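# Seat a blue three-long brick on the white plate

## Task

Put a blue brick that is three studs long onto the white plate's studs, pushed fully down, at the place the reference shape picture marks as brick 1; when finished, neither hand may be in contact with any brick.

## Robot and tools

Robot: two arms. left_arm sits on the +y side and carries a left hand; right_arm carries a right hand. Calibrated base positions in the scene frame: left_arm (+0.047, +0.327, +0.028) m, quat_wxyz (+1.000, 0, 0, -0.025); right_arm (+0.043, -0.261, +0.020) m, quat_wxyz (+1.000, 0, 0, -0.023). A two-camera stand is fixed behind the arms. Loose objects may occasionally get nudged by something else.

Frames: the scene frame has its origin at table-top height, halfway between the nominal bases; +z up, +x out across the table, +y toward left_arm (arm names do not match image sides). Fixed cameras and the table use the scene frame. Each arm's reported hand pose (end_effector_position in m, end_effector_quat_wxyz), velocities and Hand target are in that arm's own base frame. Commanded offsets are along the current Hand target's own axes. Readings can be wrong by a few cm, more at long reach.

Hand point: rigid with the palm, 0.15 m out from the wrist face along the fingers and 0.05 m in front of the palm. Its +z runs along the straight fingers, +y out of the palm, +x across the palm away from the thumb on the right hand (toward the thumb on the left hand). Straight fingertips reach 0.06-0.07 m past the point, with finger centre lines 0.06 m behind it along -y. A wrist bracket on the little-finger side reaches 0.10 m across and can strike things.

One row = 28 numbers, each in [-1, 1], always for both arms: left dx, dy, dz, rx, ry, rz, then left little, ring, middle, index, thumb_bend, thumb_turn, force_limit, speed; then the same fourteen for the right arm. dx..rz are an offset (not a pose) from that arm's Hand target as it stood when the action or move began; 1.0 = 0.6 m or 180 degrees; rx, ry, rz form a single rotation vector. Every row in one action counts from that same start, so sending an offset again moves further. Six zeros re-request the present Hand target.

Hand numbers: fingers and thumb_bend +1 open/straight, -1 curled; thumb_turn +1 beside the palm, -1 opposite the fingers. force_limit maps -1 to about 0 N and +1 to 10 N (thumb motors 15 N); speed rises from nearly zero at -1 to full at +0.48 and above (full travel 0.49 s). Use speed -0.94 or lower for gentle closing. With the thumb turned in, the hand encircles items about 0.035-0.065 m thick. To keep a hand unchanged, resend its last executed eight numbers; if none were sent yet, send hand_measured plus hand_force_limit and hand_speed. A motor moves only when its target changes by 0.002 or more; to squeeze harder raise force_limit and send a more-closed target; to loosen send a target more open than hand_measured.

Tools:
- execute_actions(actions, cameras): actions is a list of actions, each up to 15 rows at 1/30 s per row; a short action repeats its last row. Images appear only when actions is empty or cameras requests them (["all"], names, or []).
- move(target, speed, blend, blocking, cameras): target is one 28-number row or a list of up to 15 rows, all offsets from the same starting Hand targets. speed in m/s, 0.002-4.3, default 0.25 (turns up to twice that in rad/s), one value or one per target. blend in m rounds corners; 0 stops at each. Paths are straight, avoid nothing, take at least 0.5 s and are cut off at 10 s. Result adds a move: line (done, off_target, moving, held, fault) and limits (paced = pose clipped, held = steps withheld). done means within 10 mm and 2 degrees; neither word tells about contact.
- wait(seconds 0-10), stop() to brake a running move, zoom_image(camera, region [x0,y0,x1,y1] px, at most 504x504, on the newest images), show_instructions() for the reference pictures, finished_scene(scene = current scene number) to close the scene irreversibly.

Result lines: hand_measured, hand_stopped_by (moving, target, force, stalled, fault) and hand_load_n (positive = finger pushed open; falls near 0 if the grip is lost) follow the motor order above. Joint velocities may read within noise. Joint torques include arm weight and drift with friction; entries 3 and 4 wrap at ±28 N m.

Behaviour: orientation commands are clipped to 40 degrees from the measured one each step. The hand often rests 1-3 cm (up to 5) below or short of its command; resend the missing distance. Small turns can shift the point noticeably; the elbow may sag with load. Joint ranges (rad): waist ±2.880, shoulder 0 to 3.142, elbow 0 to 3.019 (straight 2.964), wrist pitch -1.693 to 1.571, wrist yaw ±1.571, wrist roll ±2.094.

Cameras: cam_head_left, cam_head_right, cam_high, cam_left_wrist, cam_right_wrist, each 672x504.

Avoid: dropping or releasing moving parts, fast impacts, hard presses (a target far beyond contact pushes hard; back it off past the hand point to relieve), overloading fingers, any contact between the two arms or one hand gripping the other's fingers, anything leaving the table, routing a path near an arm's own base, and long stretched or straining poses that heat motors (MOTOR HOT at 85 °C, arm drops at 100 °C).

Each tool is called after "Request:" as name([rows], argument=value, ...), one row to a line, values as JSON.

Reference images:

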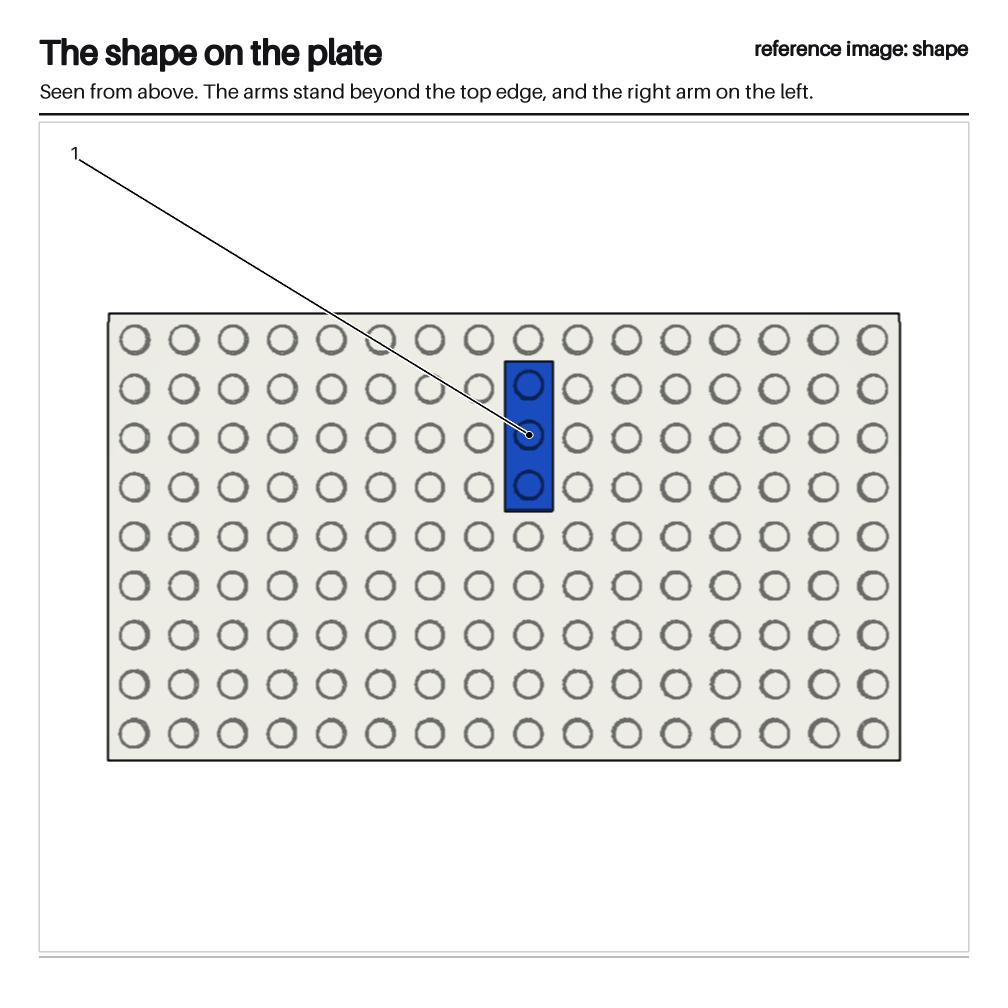

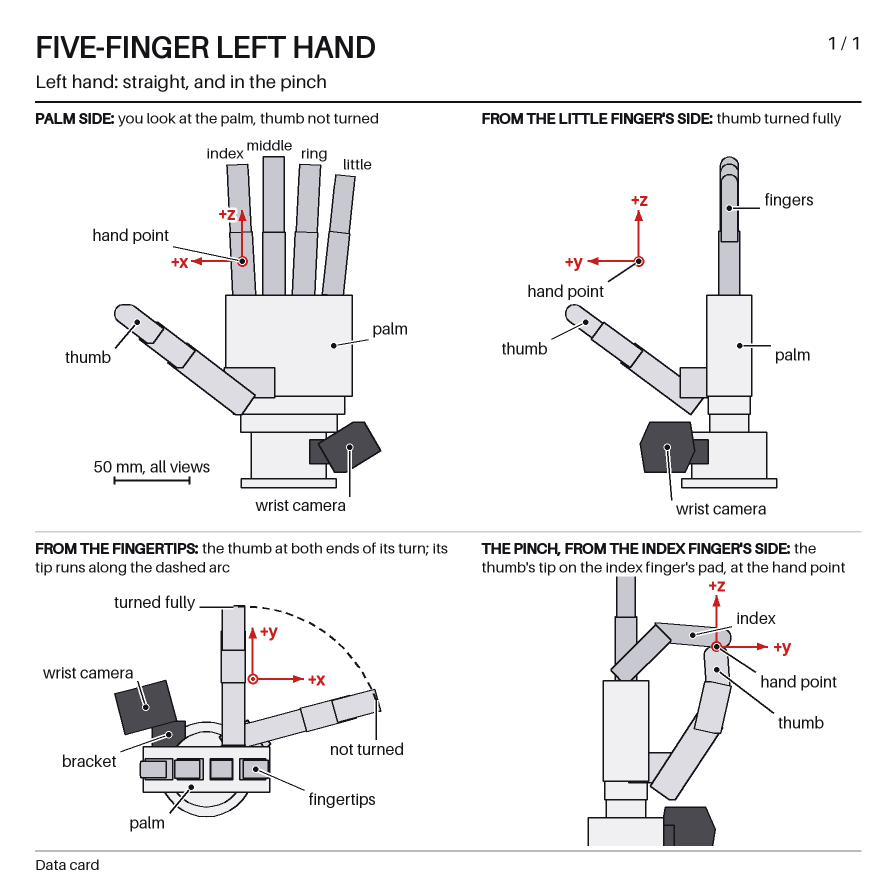

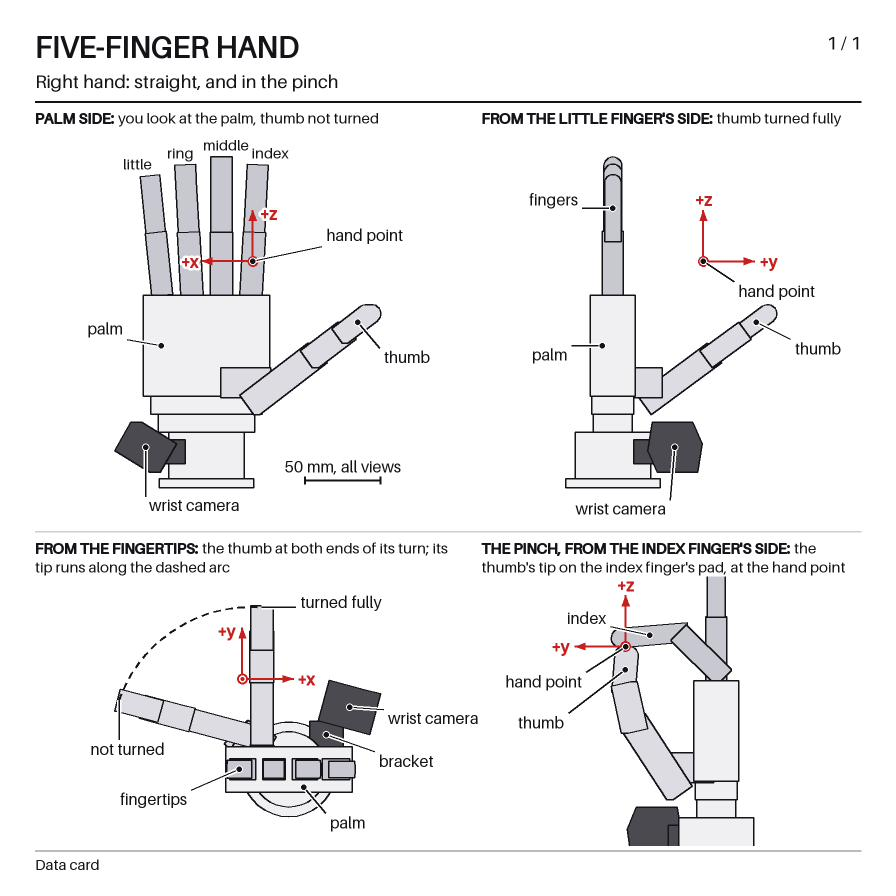

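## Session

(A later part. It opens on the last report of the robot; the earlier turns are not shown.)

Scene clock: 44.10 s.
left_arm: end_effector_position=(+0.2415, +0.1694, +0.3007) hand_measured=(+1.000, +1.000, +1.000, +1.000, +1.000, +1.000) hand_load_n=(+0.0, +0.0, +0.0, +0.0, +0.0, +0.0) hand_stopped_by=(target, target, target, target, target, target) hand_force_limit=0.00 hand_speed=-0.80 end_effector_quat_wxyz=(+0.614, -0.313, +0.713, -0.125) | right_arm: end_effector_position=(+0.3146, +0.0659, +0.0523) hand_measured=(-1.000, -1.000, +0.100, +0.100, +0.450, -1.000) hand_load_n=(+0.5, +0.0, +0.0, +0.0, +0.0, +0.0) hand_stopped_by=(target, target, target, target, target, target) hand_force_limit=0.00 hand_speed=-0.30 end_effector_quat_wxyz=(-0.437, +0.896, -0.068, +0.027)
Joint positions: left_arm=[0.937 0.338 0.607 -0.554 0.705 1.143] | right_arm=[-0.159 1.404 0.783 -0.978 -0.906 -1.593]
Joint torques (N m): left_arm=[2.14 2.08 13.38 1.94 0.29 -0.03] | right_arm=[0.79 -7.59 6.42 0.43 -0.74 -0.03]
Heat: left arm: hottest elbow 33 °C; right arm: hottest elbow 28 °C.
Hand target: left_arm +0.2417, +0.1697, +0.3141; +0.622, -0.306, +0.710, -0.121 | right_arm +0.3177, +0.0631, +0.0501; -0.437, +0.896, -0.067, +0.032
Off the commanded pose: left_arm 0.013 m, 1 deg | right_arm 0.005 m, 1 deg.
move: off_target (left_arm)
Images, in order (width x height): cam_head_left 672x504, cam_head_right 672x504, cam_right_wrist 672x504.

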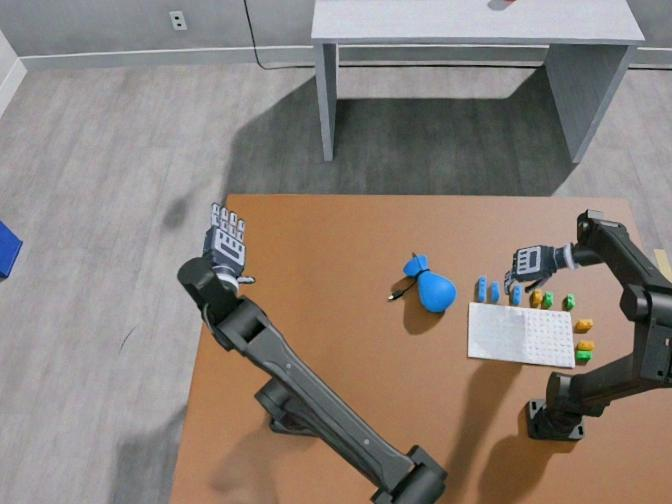

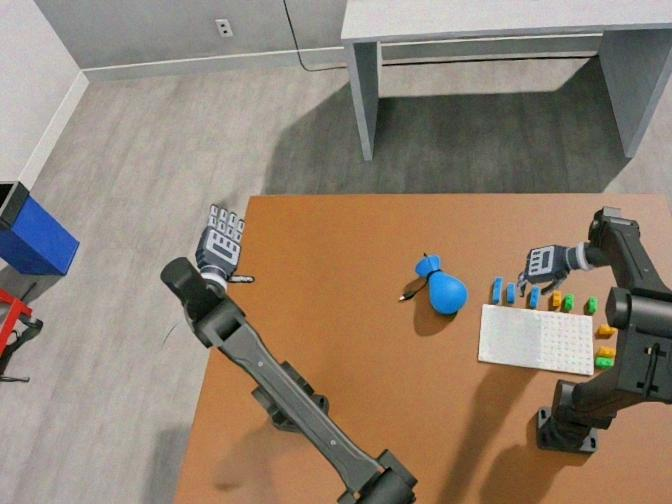

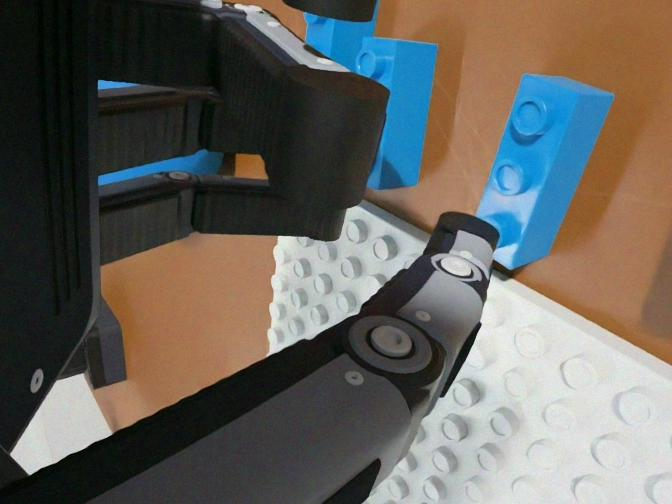

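Request:
move(target=[0,0,0,0,0,0,1,1,1,1,1,1,0,-0.8,0.0278,0.0334,0.0114,0,0,0,-1,-1,0.1,0.1,0.45,-1,0,-0.3], speed=0.08, cameras=["cam_head_left","cam_head_right","cam_right_wrist","cam_high"])

Request:
zoom_image(camera="cam_head_left", region=[480, 260, 560, 320])

Request:
zoom_image(camera="cam_head_right", region=[490, 260, 570, 320])

Scene clock: 47.50 s.
left_arm: end_effector_position=(+0.2415, +0.1694, +0.3007) hand_measured=(+1.000, +1.000, +1.000, +1.000, +1.000, +1.000) hand_load_n=(+0.0, +0.0, +0.0, +0.0, +0.0, +0.0) hand_stopped_by=(target, target, target, target, target, target) hand_force_limit=0.00 hand_speed=-0.80 end_effector_quat_wxyz=(+0.614, -0.313, +0.713, -0.125) | right_arm: end_effector_position=(+0.3183, +0.0592, +0.0266) hand_measured=(-1.000, -1.000, +0.100, +0.100, +0.450, -1.000) hand_load_n=(+0.0, +0.0, +0.0, +0.0, +0.0, +0.0) hand_stopped_by=(target, target, target, target, target, target) hand_force_limit=0.00 hand_speed=-0.30 end_effector_quat_wxyz=(-0.439, +0.896, -0.073, +0.016)
Joint positions: left_arm=[0.937 0.338 0.607 -0.554 0.705 1.143] | right_arm=[-0.177 1.487 0.783 -0.943 -0.906 -1.624]
Joint torques (N m): left_arm=[2.26 2.49 13.22 2.19 0.24 -0.03] | right_arm=[0.67 -8.18 7.83 0.36 -0.69 0]
Heat: left arm: hottest elbow 33 °C; right arm: hottest elbow 28 °C.
Hand target: left_arm +0.2417, +0.1697, +0.3141; +0.622, -0.306, +0.710, -0.121 | right_arm +0.3332, +0.0538, +0.0301; -0.437, +0.896, -0.066, +0.032
Off the commanded pose: left_arm 0.013 m, 1 deg | right_arm 0.016 m, 2 deg.
move: off_target (left_arm, right_arm)
Images, in order (width x height): cam_head_left 672x504, cam_head_right 672x504, cam_high 672x504, cam_right_wrist 672x504.

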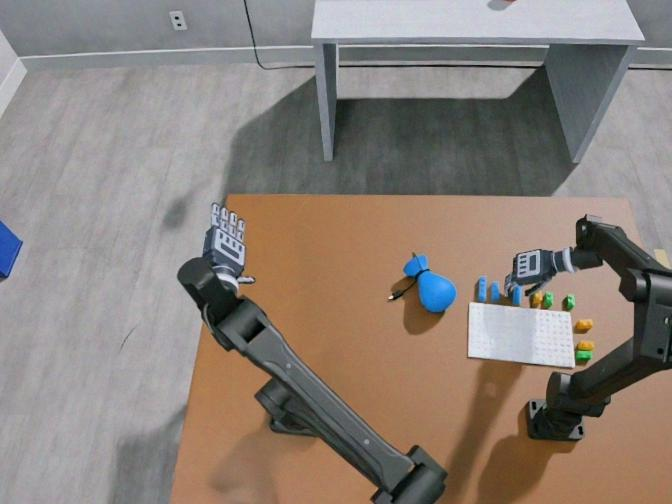

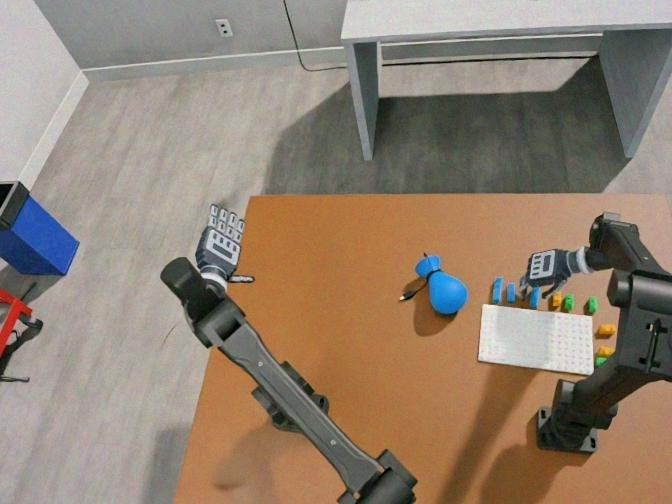

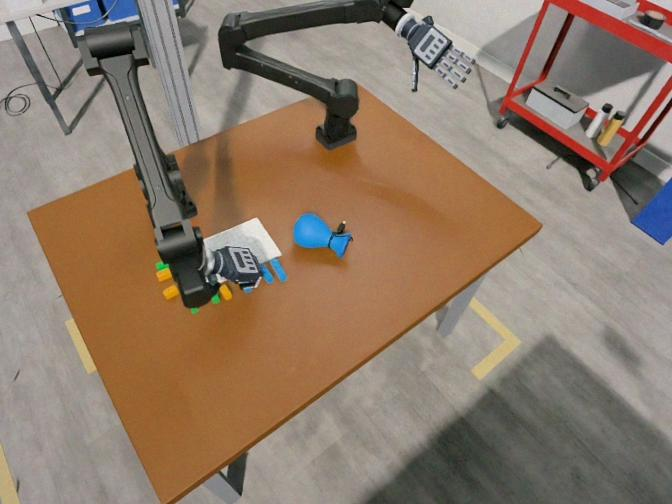

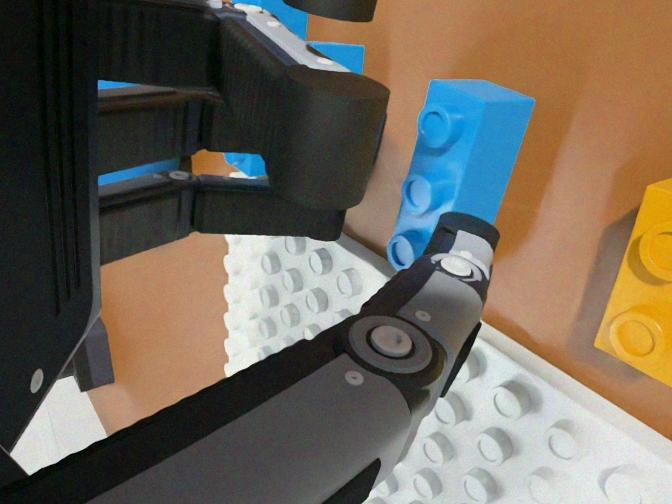

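Scaled by 6.300 from the camera's 672x504 image, which has a finer 960x720 frame.

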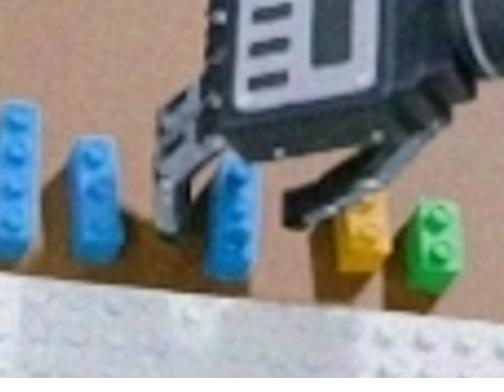

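Scaled by 6.300 from the camera's 672x504 image, which has a finer 960x720 frame.

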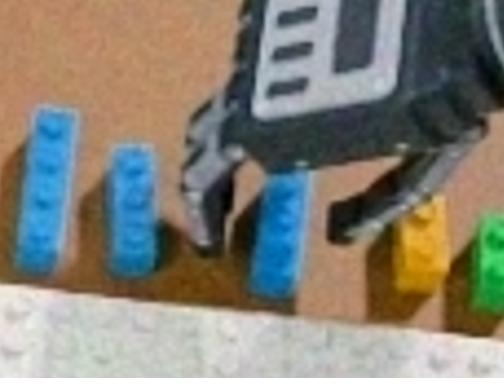

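Request:
move(target=[0,0,0,0,0,0,1,1,1,1,1,1,0,-0.8,0.0158,-0.0124,0,0,0,0,-1,-1,0.1,0.1,0.45,-1,0,-0.3], speed=0.08, cameras=["cam_head_left","cam_right_wrist"])

Request:
zoom_image(camera="cam_head_left", region=[480, 260, 560, 320])

Scene clock: 49.10 s.
left_arm: end_effector_position=(+0.2415, +0.1694, +0.3007) hand_measured=(+1.000, +1.000, +1.000, +1.000, +1.000, +1.000) hand_load_n=(+0.0, +0.0, +0.0, +0.0, +0.0, +0.0) hand_stopped_by=(target, target, target, target, target, target) hand_force_limit=0.00 hand_speed=-0.80 end_effector_quat_wxyz=(+0.614, -0.313, +0.713, -0.125) | right_arm: end_effector_position=(+0.3253, +0.0580, +0.0293) hand_measured=(-1.000, -1.000, +0.100, +0.100, +0.450, -1.000) hand_load_n=(+0.0, +0.0, +0.0, +0.0, +0.0, +0.0) hand_stopped_by=(target, target, target, target, target, target) hand_force_limit=0.00 hand_speed=-0.30 end_effector_quat_wxyz=(-0.438, +0.896, -0.072, +0.020)
Joint positions: left_arm=[0.937 0.338 0.607 -0.554 0.705 1.143] | right_arm=[-0.177 1.492 0.799 -0.943 -0.906 -1.62]
Joint torques (N m): left_arm=[1.96 1.73 13.37 2 0.18 0.07] | right_arm=[1.96 -7.88 8.88 0.24 -0.74 0.16]
Heat: left arm: hottest elbow 33 °C; right arm: hottest elbow 28 °C.
Hand target: left_arm +0.2417, +0.1697, +0.3141; +0.622, -0.306, +0.710, -0.121 | right_arm +0.3432, +0.0569, +0.0360; -0.437, +0.896, -0.067, +0.032
Off the commanded pose: left_arm 0.013 m, 1 deg | right_arm 0.019 m, 2 deg.
move: off_target (left_arm, right_arm)
Images, in order (width x height): cam_head_left 672x504, cam_right_wrist 672x504.

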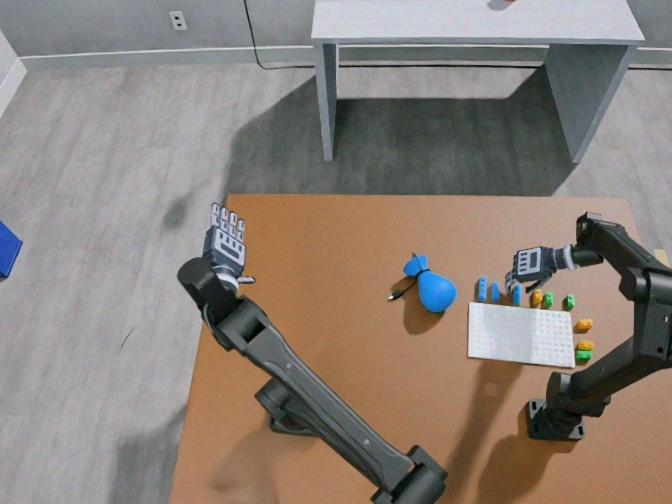

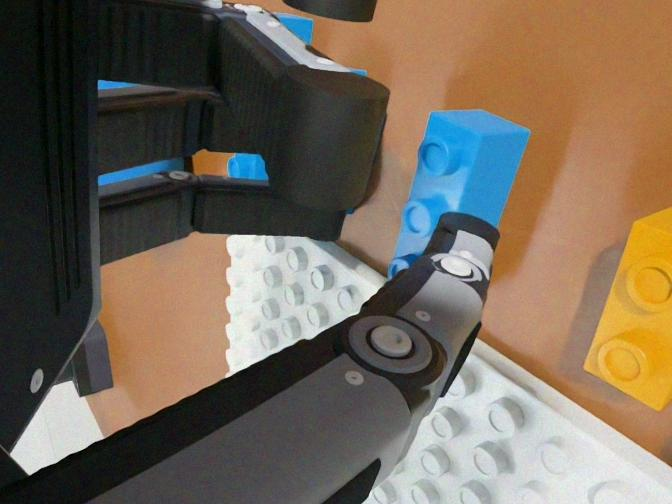

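Scaled by 6.300 from the camera's 672x504 image, which has a finer 960x720 frame.

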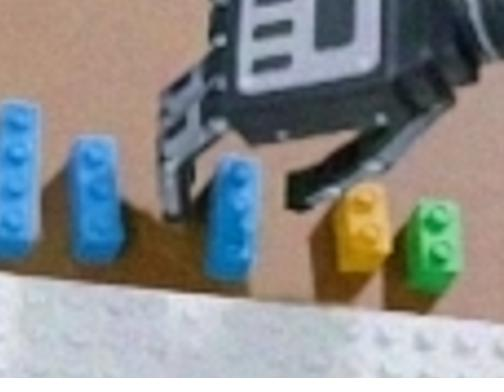

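Request:
zoom_image(camera="cam_right_wrist", region=[80, 0, 584, 300])

Scaled by 1.000.

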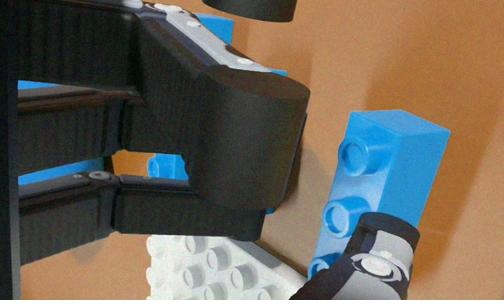

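Request:
execute_actions(actions=[])

Request:
zoom_image(camera="cam_high", region=[190, 230, 300, 312])

Request:
zoom_image(camera="cam_head_right", region=[490, 260, 570, 320])

Scene clock: 58.07 s.
left_arm: end_effector_position=(+0.2415, +0.1694, +0.3007) hand_measured=(+1.000, +1.000, +1.000, +1.000, +1.000, +1.000) hand_load_n=(+0.0, +0.0, +0.0, +0.0, +0.0, +0.0) hand_stopped_by=(target, target, target, target, target, target) hand_force_limit=0.00 hand_speed=-0.80 end_effector_quat_wxyz=(+0.614, -0.313, +0.713, -0.125) | right_arm: end_effector_position=(+0.3252, +0.0580, +0.0292) hand_measured=(-1.000, -1.000, +0.100, +0.100, +0.450, -1.000) hand_load_n=(+0.0, +0.0, +0.0, +0.0, +0.0, +0.0) hand_stopped_by=(target, target, target, target, target, target) hand_force_limit=0.00 hand_speed=-0.30 end_effector_quat_wxyz=(-0.438, +0.896, -0.072, +0.020)
Joint positions: left_arm=[0.937 0.338 0.607 -0.554 0.705 1.143] | right_arm=[-0.177 1.493 0.799 -0.943 -0.906 -1.619]
Joint velocities: within noise
Joint torques (N m): left_arm=[2.02 2.37 13.29 2.07 0.2 0.02] | right_arm=[1.96 -8.18 8.83 0.25 -0.74 0.14]
Motor temperatures (°C): left_arm=[19 17 34 21 18 20] | right_arm=[27 22 28 19 22 18]
Heat: left arm: hottest elbow 34 °C; right arm: hottest elbow 28 °C.
Hand target: left_arm +0.2417, +0.1697, +0.3141; +0.622, -0.306, +0.710, -0.121 | right_arm +0.3433, +0.0569, +0.0360; -0.437, +0.896, -0.066, +0.032
Off the commanded pose: left_arm 0.013 m, 1 deg | right_arm 0.019 m, 2 deg.

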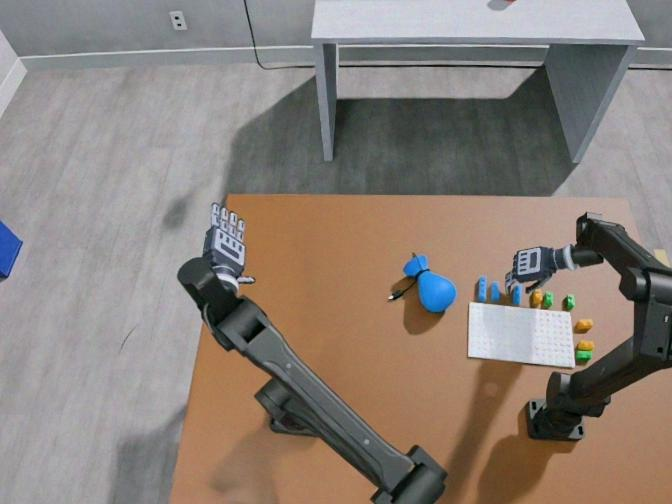

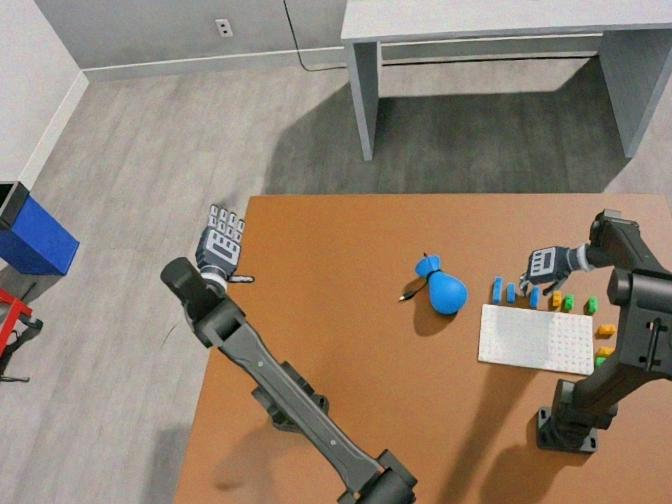

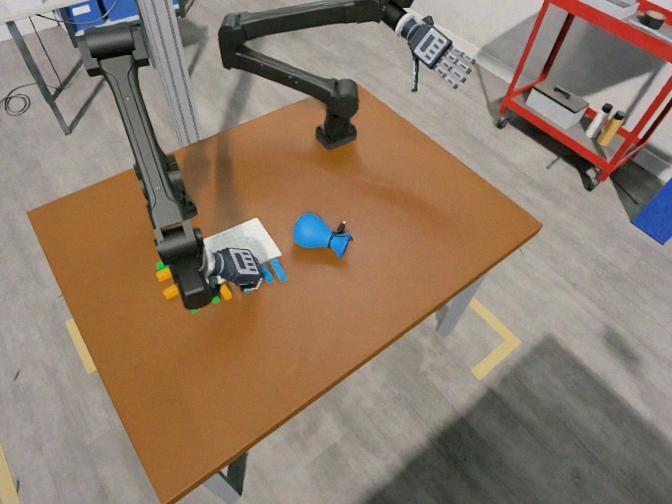

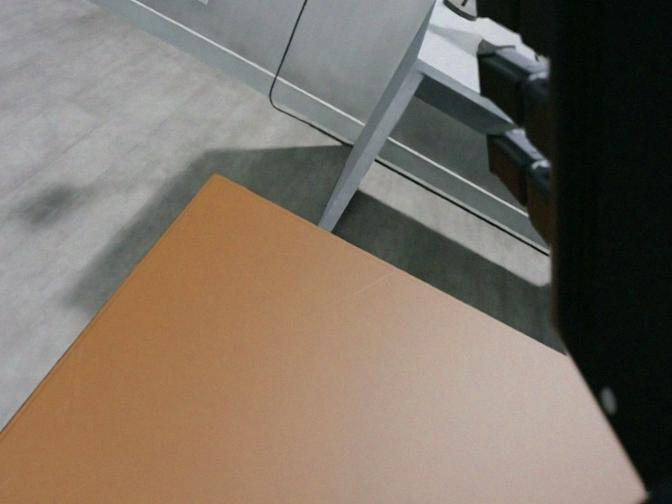

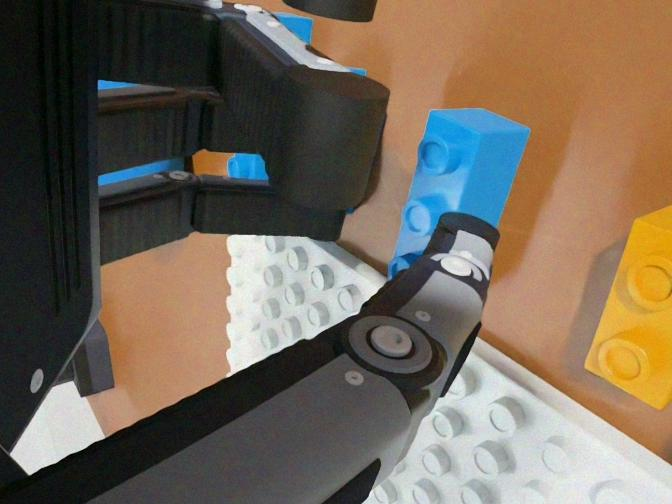

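Scaled by 4.582 from the camera's 672x504 image, which has a finer 960x720 frame.

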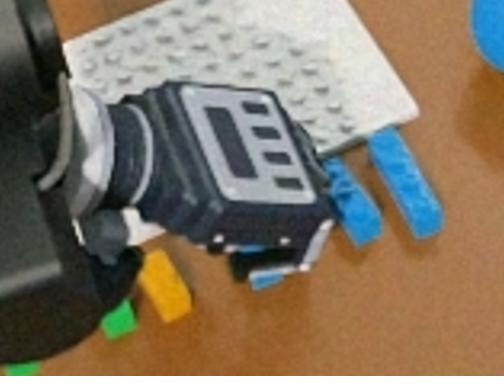

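Scaled by 6.300 from the camera's 672x504 image, which has a finer 960x720 frame.

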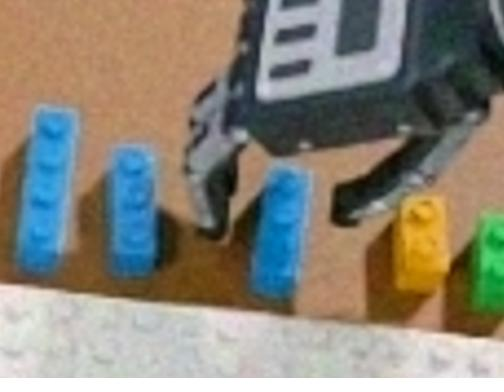

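Request:
move(target=[0,0,0,0,0,0,1,1,1,1,1,1,0,-0.8,0.0054,0.0048,0.0155,0,0,0,-1,-1,0.1,0.1,0.45,-1,0,-0.3], speed=0.05, cameras=["cam_head_left","cam_right_wrist"])

Request:
zoom_image(camera="cam_head_left", region=[480, 260, 560, 320])

Scene clock: 59.53 s.
left_arm: end_effector_position=(+0.2415, +0.1694, +0.3007) hand_measured=(+1.000, +1.000, +1.000, +1.000, +1.000, +1.000) hand_load_n=(+0.0, +0.0, +0.0, +0.0, +0.0, +0.0) hand_stopped_by=(target, target, target, target, target, target) hand_force_limit=0.00 hand_speed=-0.80 end_effector_quat_wxyz=(+0.614, -0.313, +0.713, -0.125) | right_arm: end_effector_position=(+0.3305, +0.0612, +0.0223) hand_measured=(-1.000, -1.000, +0.100, +0.100, +0.450, -1.000) hand_load_n=(+0.0, +0.0, +0.0, +0.0, +0.0, +0.0) hand_stopped_by=(target, target, target, target, target, target) hand_force_limit=0.00 hand_speed=-0.30 end_effector_quat_wxyz=(-0.438, +0.896, -0.074, +0.021)
Joint positions: left_arm=[0.937 0.338 0.607 -0.554 0.705 1.143] | right_arm=[-0.166 1.513 0.799 -0.903 -0.906 -1.595]
Joint torques (N m): left_arm=[1.85 3.02 13.15 1.85 0.18 0.03] | right_arm=[2.2 -8.41 8.46 0.42 -0.75 0.12]
Heat: left arm: hottest elbow 34 °C; right arm: hottest elbow 28 °C.
Hand target: left_arm +0.2417, +0.1697, +0.3141; +0.622, -0.306, +0.710, -0.121 | right_arm +0.3473, +0.0618, +0.0279; -0.437, +0.896, -0.067, +0.032
Off the commanded pose: left_arm 0.013 m, 1 deg | right_arm 0.018 m, 2 deg.
move: off_target (left_arm, right_arm)
Images, in order (width x height): cam_head_left 672x504, cam_right_wrist 672x504.

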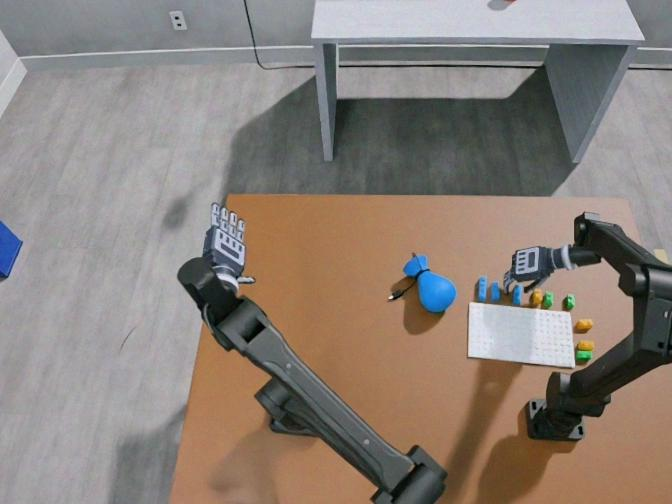

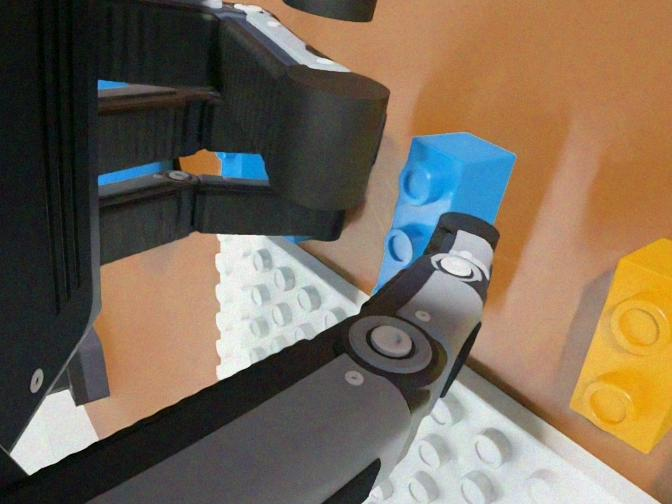

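Scaled by 6.300 from the camera's 672x504 image, which has a finer 960x720 frame.

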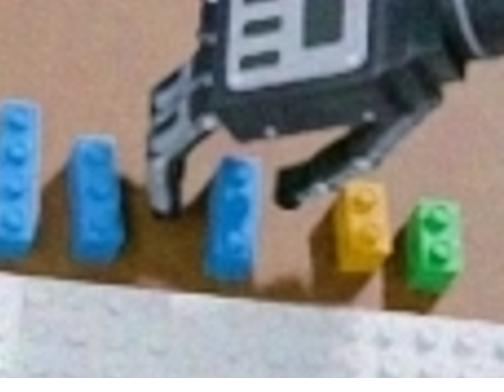

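Request:
move(target=[0,0,0,0,0,0,1,1,1,1,1,1,0,-0.8,-0.0099,0.0145,0.0094,0,0,0,-1,-1,0.1,0.1,0.45,-1,0,-0.3], speed=0.04, cameras=["cam_head_left","cam_head_right","cam_right_wrist"])

Request:
zoom_image(camera="cam_head_left", region=[480, 260, 560, 320])

Request:
zoom_image(camera="cam_head_right", region=[490, 260, 570, 320])

Scene clock: 61.87 s.
left_arm: end_effector_position=(+0.2415, +0.1694, +0.3007) hand_measured=(+1.000, +1.000, +1.000, +1.000, +1.000, +1.000) hand_load_n=(+0.0, +0.0, +0.0, +0.0, +0.0, +0.0) hand_stopped_by=(target, target, target, target, target, target) hand_force_limit=0.00 hand_speed=-0.80 end_effector_quat_wxyz=(+0.614, -0.313, +0.713, -0.125) | right_arm: end_effector_position=(+0.3370, +0.0601, +0.0186) hand_measured=(-1.000, -1.000, +0.100, +0.100, +0.450, -1.000) hand_load_n=(+0.0, +0.0, +0.0, +0.0, +0.0, +0.0) hand_stopped_by=(target, target, target, target, target, target) hand_force_limit=0.00 hand_speed=-0.30 end_effector_quat_wxyz=(-0.437, +0.896, -0.069, +0.031)
Joint positions: left_arm=[0.937 0.338 0.607 -0.554 0.705 1.143] | right_arm=[-0.166 1.521 0.799 -0.871 -0.906 -1.594]
Joint torques (N m): left_arm=[2.2 2.02 13.34 2.14 0.2 -0.04] | right_arm=[2.02 -8.53 6.46 0.44 -0.75 0.11]
Heat: left arm: hottest elbow 34 °C; right arm: hottest elbow 28 °C.
Hand target: left_arm +0.2417, +0.1697, +0.3141; +0.622, -0.306, +0.710, -0.121 | right_arm +0.3413, +0.0618, +0.0176; -0.437, +0.896, -0.067, +0.032
Off the commanded pose: left_arm 0.013 m, 1 deg | right_arm 0.005 m, 0 deg.
move: off_target (left_arm)
Images, in order (width x height): cam_head_left 672x504, cam_head_right 672x504, cam_right_wrist 672x504.

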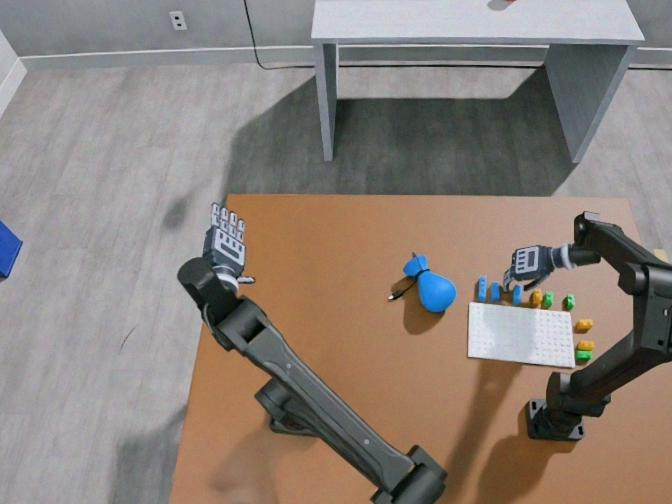

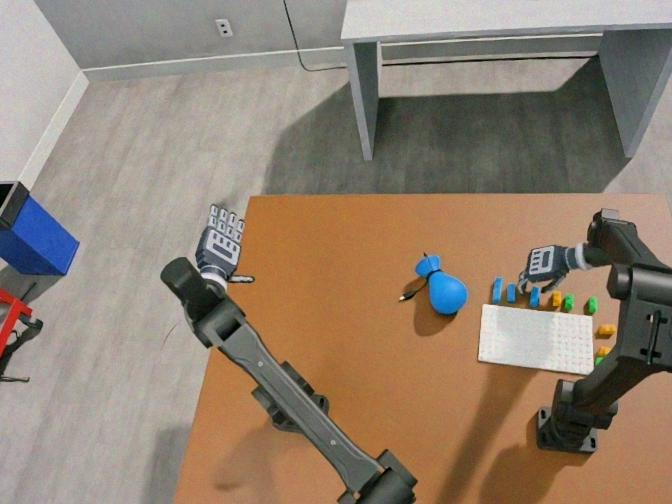

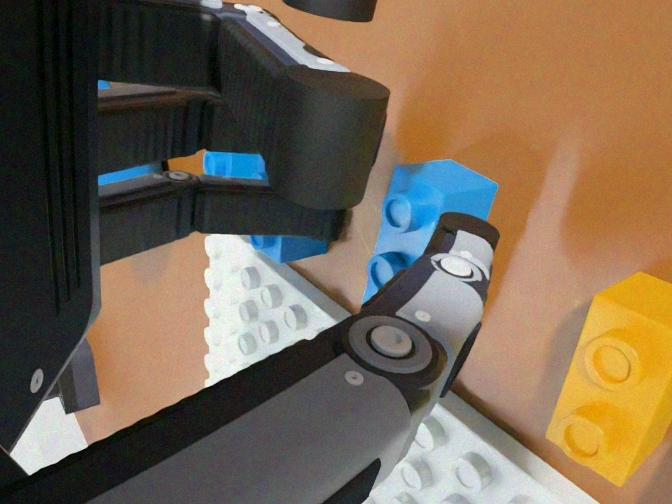

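Scaled by 6.300 from the camera's 672x504 image, which has a finer 960x720 frame.

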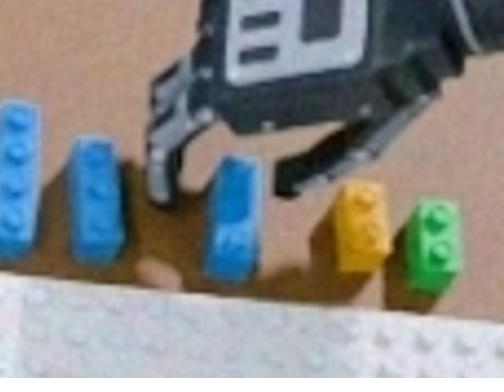

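Scaled by 6.300 from the camera's 672x504 image, which has a finer 960x720 frame.

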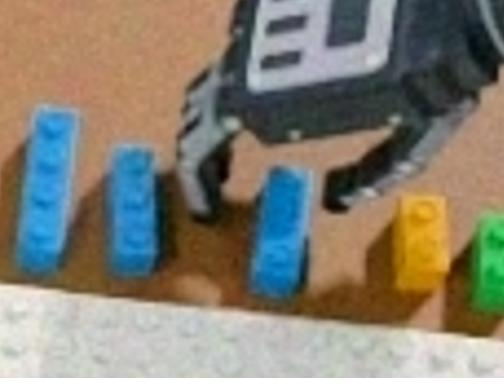

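Request:
move(target=[0,0,0,0,0,0,1,1,1,1,1,1,0,-0.8,-0.0198,0.0110,0.0048,0,0,0,-1,-1,0.1,0.1,0.45,-1,0,-0.3], speed=0.04, cameras=["cam_head_left","cam_head_right","cam_right_wrist"])

Request:
zoom_image(camera="cam_head_left", region=[480, 260, 560, 320])

Request:
zoom_image(camera="cam_head_right", region=[490, 260, 570, 320])

Scene clock: 65.70 s.
left_arm: end_effector_position=(+0.2415, +0.1694, +0.3007) hand_measured=(+1.000, +1.000, +1.000, +1.000, +1.000, +1.000) hand_load_n=(+0.0, +0.0, +0.0, +0.0, +0.0, +0.0) hand_stopped_by=(target, target, target, target, target, target) hand_force_limit=0.00 hand_speed=-0.80 end_effector_quat_wxyz=(+0.614, -0.313, +0.713, -0.125) | right_arm: end_effector_position=(+0.3277, +0.0618, +0.0111) hand_measured=(-1.000, -1.000, +0.100, +0.100, +0.450, -1.000) hand_load_n=(+0.0, +0.0, -1.0, +0.0, +0.0, +0.0) hand_stopped_by=(target, target, target, target, target, target) hand_force_limit=0.00 hand_speed=-0.30 end_effector_quat_wxyz=(-0.438, +0.896, -0.071, +0.027)
Joint positions: left_arm=[0.937 0.338 0.607 -0.554 0.705 1.143] | right_arm=[-0.166 1.521 0.771 -0.853 -0.907 -1.594]
Joint torques (N m): left_arm=[2.08 1.2 13.35 2.11 0.22 0.02] | right_arm=[1.67 -9.35 5.5 0.5 -0.7 0.01]
Heat: left arm: hottest elbow 34 °C; right arm: hottest elbow 28 °C.
Hand target: left_arm +0.2417, +0.1697, +0.3141; +0.622, -0.306, +0.710, -0.121 | right_arm +0.3293, +0.0618, +0.0106; -0.437, +0.896, -0.067, +0.032
Off the commanded pose: left_arm 0.013 m, 1 deg | right_arm 0.002 m, 1 deg.
move: off_target (left_arm)
Images, in order (width x height): cam_head_left 672x504, cam_head_right 672x504, cam_right_wrist 672x504.

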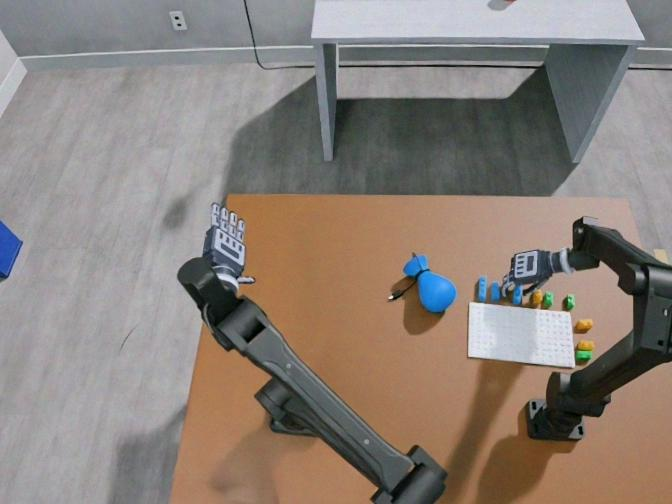

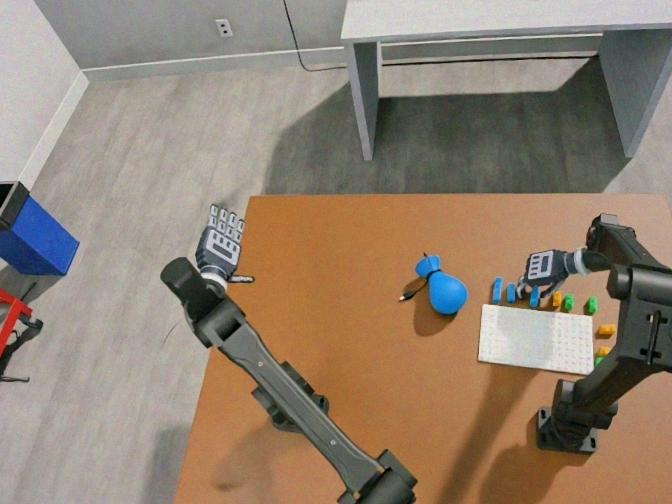

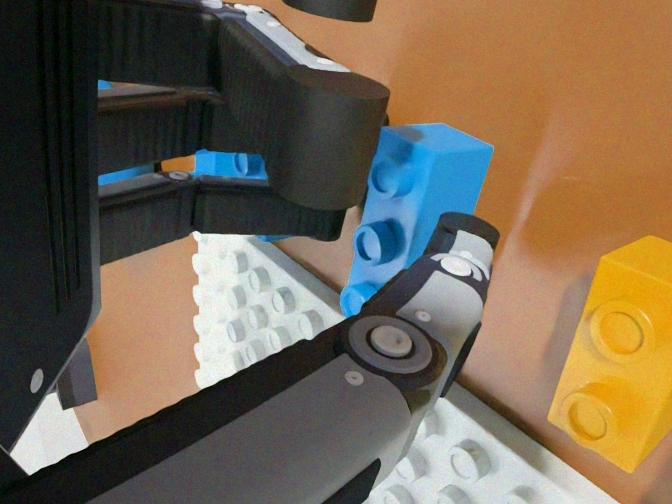

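Scaled by 6.300 from the camera's 672x504 image, which has a finer 960x720 frame.

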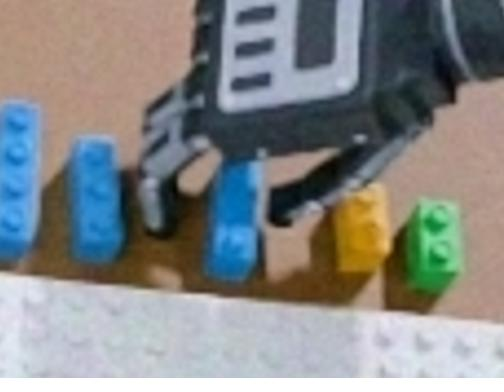

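Scaled by 6.300 from the camera's 672x504 image, which has a finer 960x720 frame.

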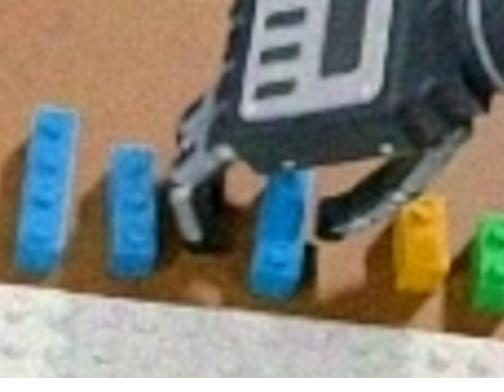

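Request:
move(target=[0,0,0,0,0,0,1,1,1,1,1,1,0,-0.8,0,0,0,0,0,0,-1,-1,0.0,0.0,0.45,-1,-0.5,-0.7], speed=0.04, cameras=["cam_right_wrist"])

Scene clock: 67.53 s.
left_arm: end_effector_position=(+0.2415, +0.1694, +0.3007) hand_measured=(+1.000, +1.000, +1.000, +1.000, +1.000, +1.000) hand_load_n=(+0.0, +0.0, +0.0, +0.0, +0.0, +0.0) hand_stopped_by=(target, target, target, target, target, target) hand_force_limit=0.00 hand_speed=-0.80 end_effector_quat_wxyz=(+0.614, -0.313, +0.713, -0.125) | right_arm: end_effector_position=(+0.3281, +0.0618, +0.0111) hand_measured=(-1.000, -1.000, +0.000, +0.000, +0.450, -1.000) hand_load_n=(+0.0, +0.0, +0.0, +0.0, +0.0, +0.0) hand_stopped_by=(target, target, target, target, target, target) hand_force_limit=-0.50 hand_speed=-0.70 end_effector_quat_wxyz=(-0.438, +0.896, -0.071, +0.027)
Joint positions: left_arm=[0.937 0.338 0.607 -0.554 0.705 1.143] | right_arm=[-0.166 1.521 0.771 -0.851 -0.908 -1.594]
Joint torques (N m): left_arm=[2.02 2.43 13.07 2.07 0.23 0.03] | right_arm=[1.55 -9.35 5.5 0.46 -0.7 0.01]
Heat: left arm: hottest elbow 34 °C; right arm: hottest elbow 28 °C.
Hand target: left_arm +0.2417, +0.1697, +0.3141; +0.622, -0.306, +0.710, -0.121 | right_arm +0.3292, +0.0618, +0.0107; -0.437, +0.896, -0.067, +0.032
Off the commanded pose: left_arm 0.013 m, 1 deg | right_arm 0.001 m, 1 deg.
move: off_target (left_arm)
Images, in order (width x height): cam_right_wrist 672x504.

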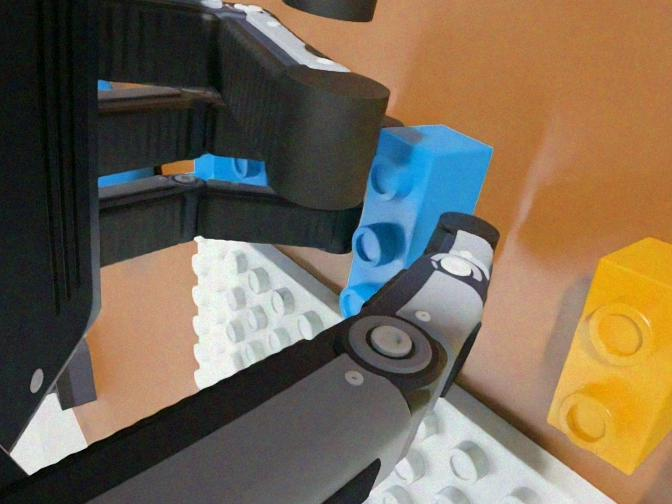

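Request:
move(target=[0,0,0,0,0,0,1,1,1,1,1,1,0,-0.8,0,0.0079,0.0062,0,0,0,-1,-1,0.0,0.0,0.45,-1,-0.5,-0.7], speed=0.03, cameras=["cam_right_wrist","cam_head_left"])

Request:
zoom_image(camera="cam_head_left", region=[480, 260, 560, 320])

Scene clock: 70.00 s.
left_arm: end_effector_position=(+0.2415, +0.1694, +0.3007) hand_measured=(+1.000, +1.000, +1.000, +1.000, +1.000, +1.000) hand_load_n=(+0.0, +0.0, +0.0, +0.0, +0.0, +0.0) hand_stopped_by=(target, target, target, target, target, target) hand_force_limit=0.00 hand_speed=-0.80 end_effector_quat_wxyz=(+0.614, -0.313, +0.713, -0.125) | right_arm: end_effector_position=(+0.3278, +0.0620, +0.0092) hand_measured=(-1.000, -1.000, +0.000, +0.000, +0.450, -1.000) hand_load_n=(+0.0, +0.5, -2.0, +0.0, +0.0, -0.5) hand_stopped_by=(target, target, target, target, target, target) hand_force_limit=-0.50 hand_speed=-0.70 end_effector_quat_wxyz=(-0.438, +0.896, -0.070, +0.030)
Joint positions: left_arm=[0.937 0.338 0.607 -0.554 0.705 1.143] | right_arm=[-0.166 1.521 0.764 -0.839 -0.908 -1.594]
Joint torques (N m): left_arm=[1.32 2.26 13.3 2.09 0.21 0.01] | right_arm=[1.49 -8.18 5.57 0.73 -0.66 0.01]
Heat: left arm: hottest elbow 34 °C; right arm: hottest elbow 28 °C.
Hand target: left_arm +0.2417, +0.1697, +0.3141; +0.622, -0.306, +0.710, -0.121 | right_arm +0.3292, +0.0618, +0.0046; -0.437, +0.896, -0.067, +0.032
Off the commanded pose: left_arm 0.013 m, 1 deg | right_arm 0.005 m, 0 deg.
move: off_target (left_arm)
Images, in order (width x height): cam_head_left 672x504, cam_right_wrist 672x504.

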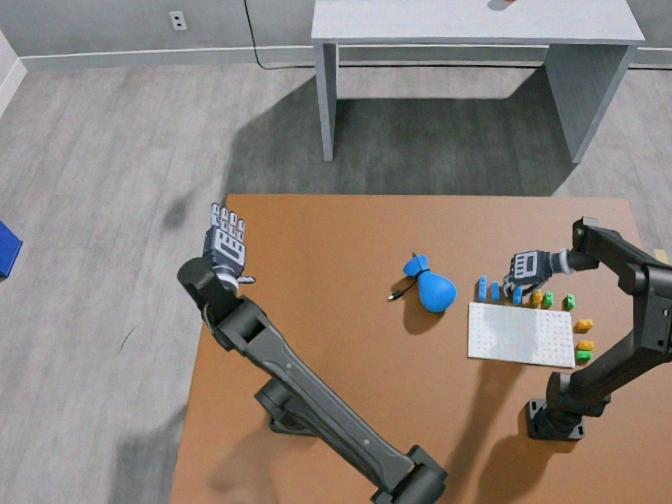

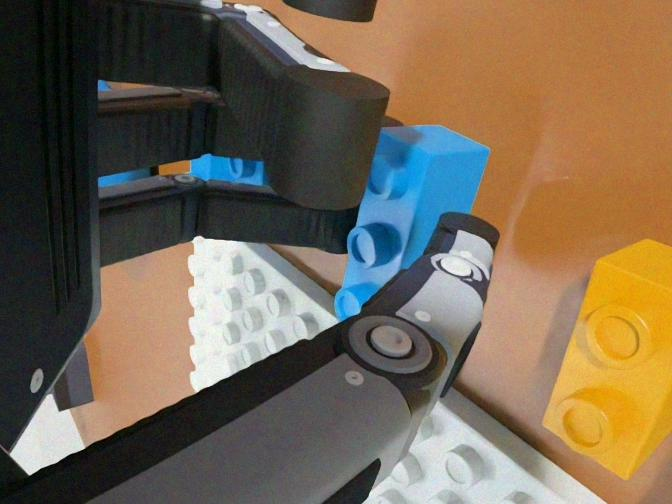

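Scaled by 6.300 from the camera's 672x504 image, which has a finer 960x720 frame.

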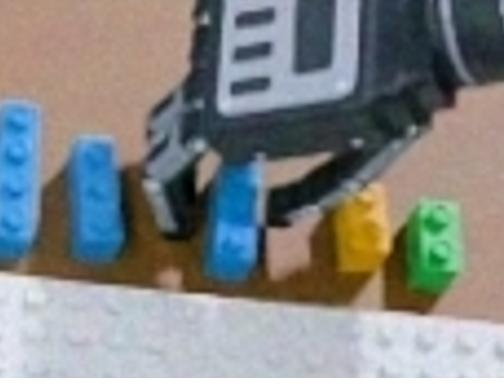

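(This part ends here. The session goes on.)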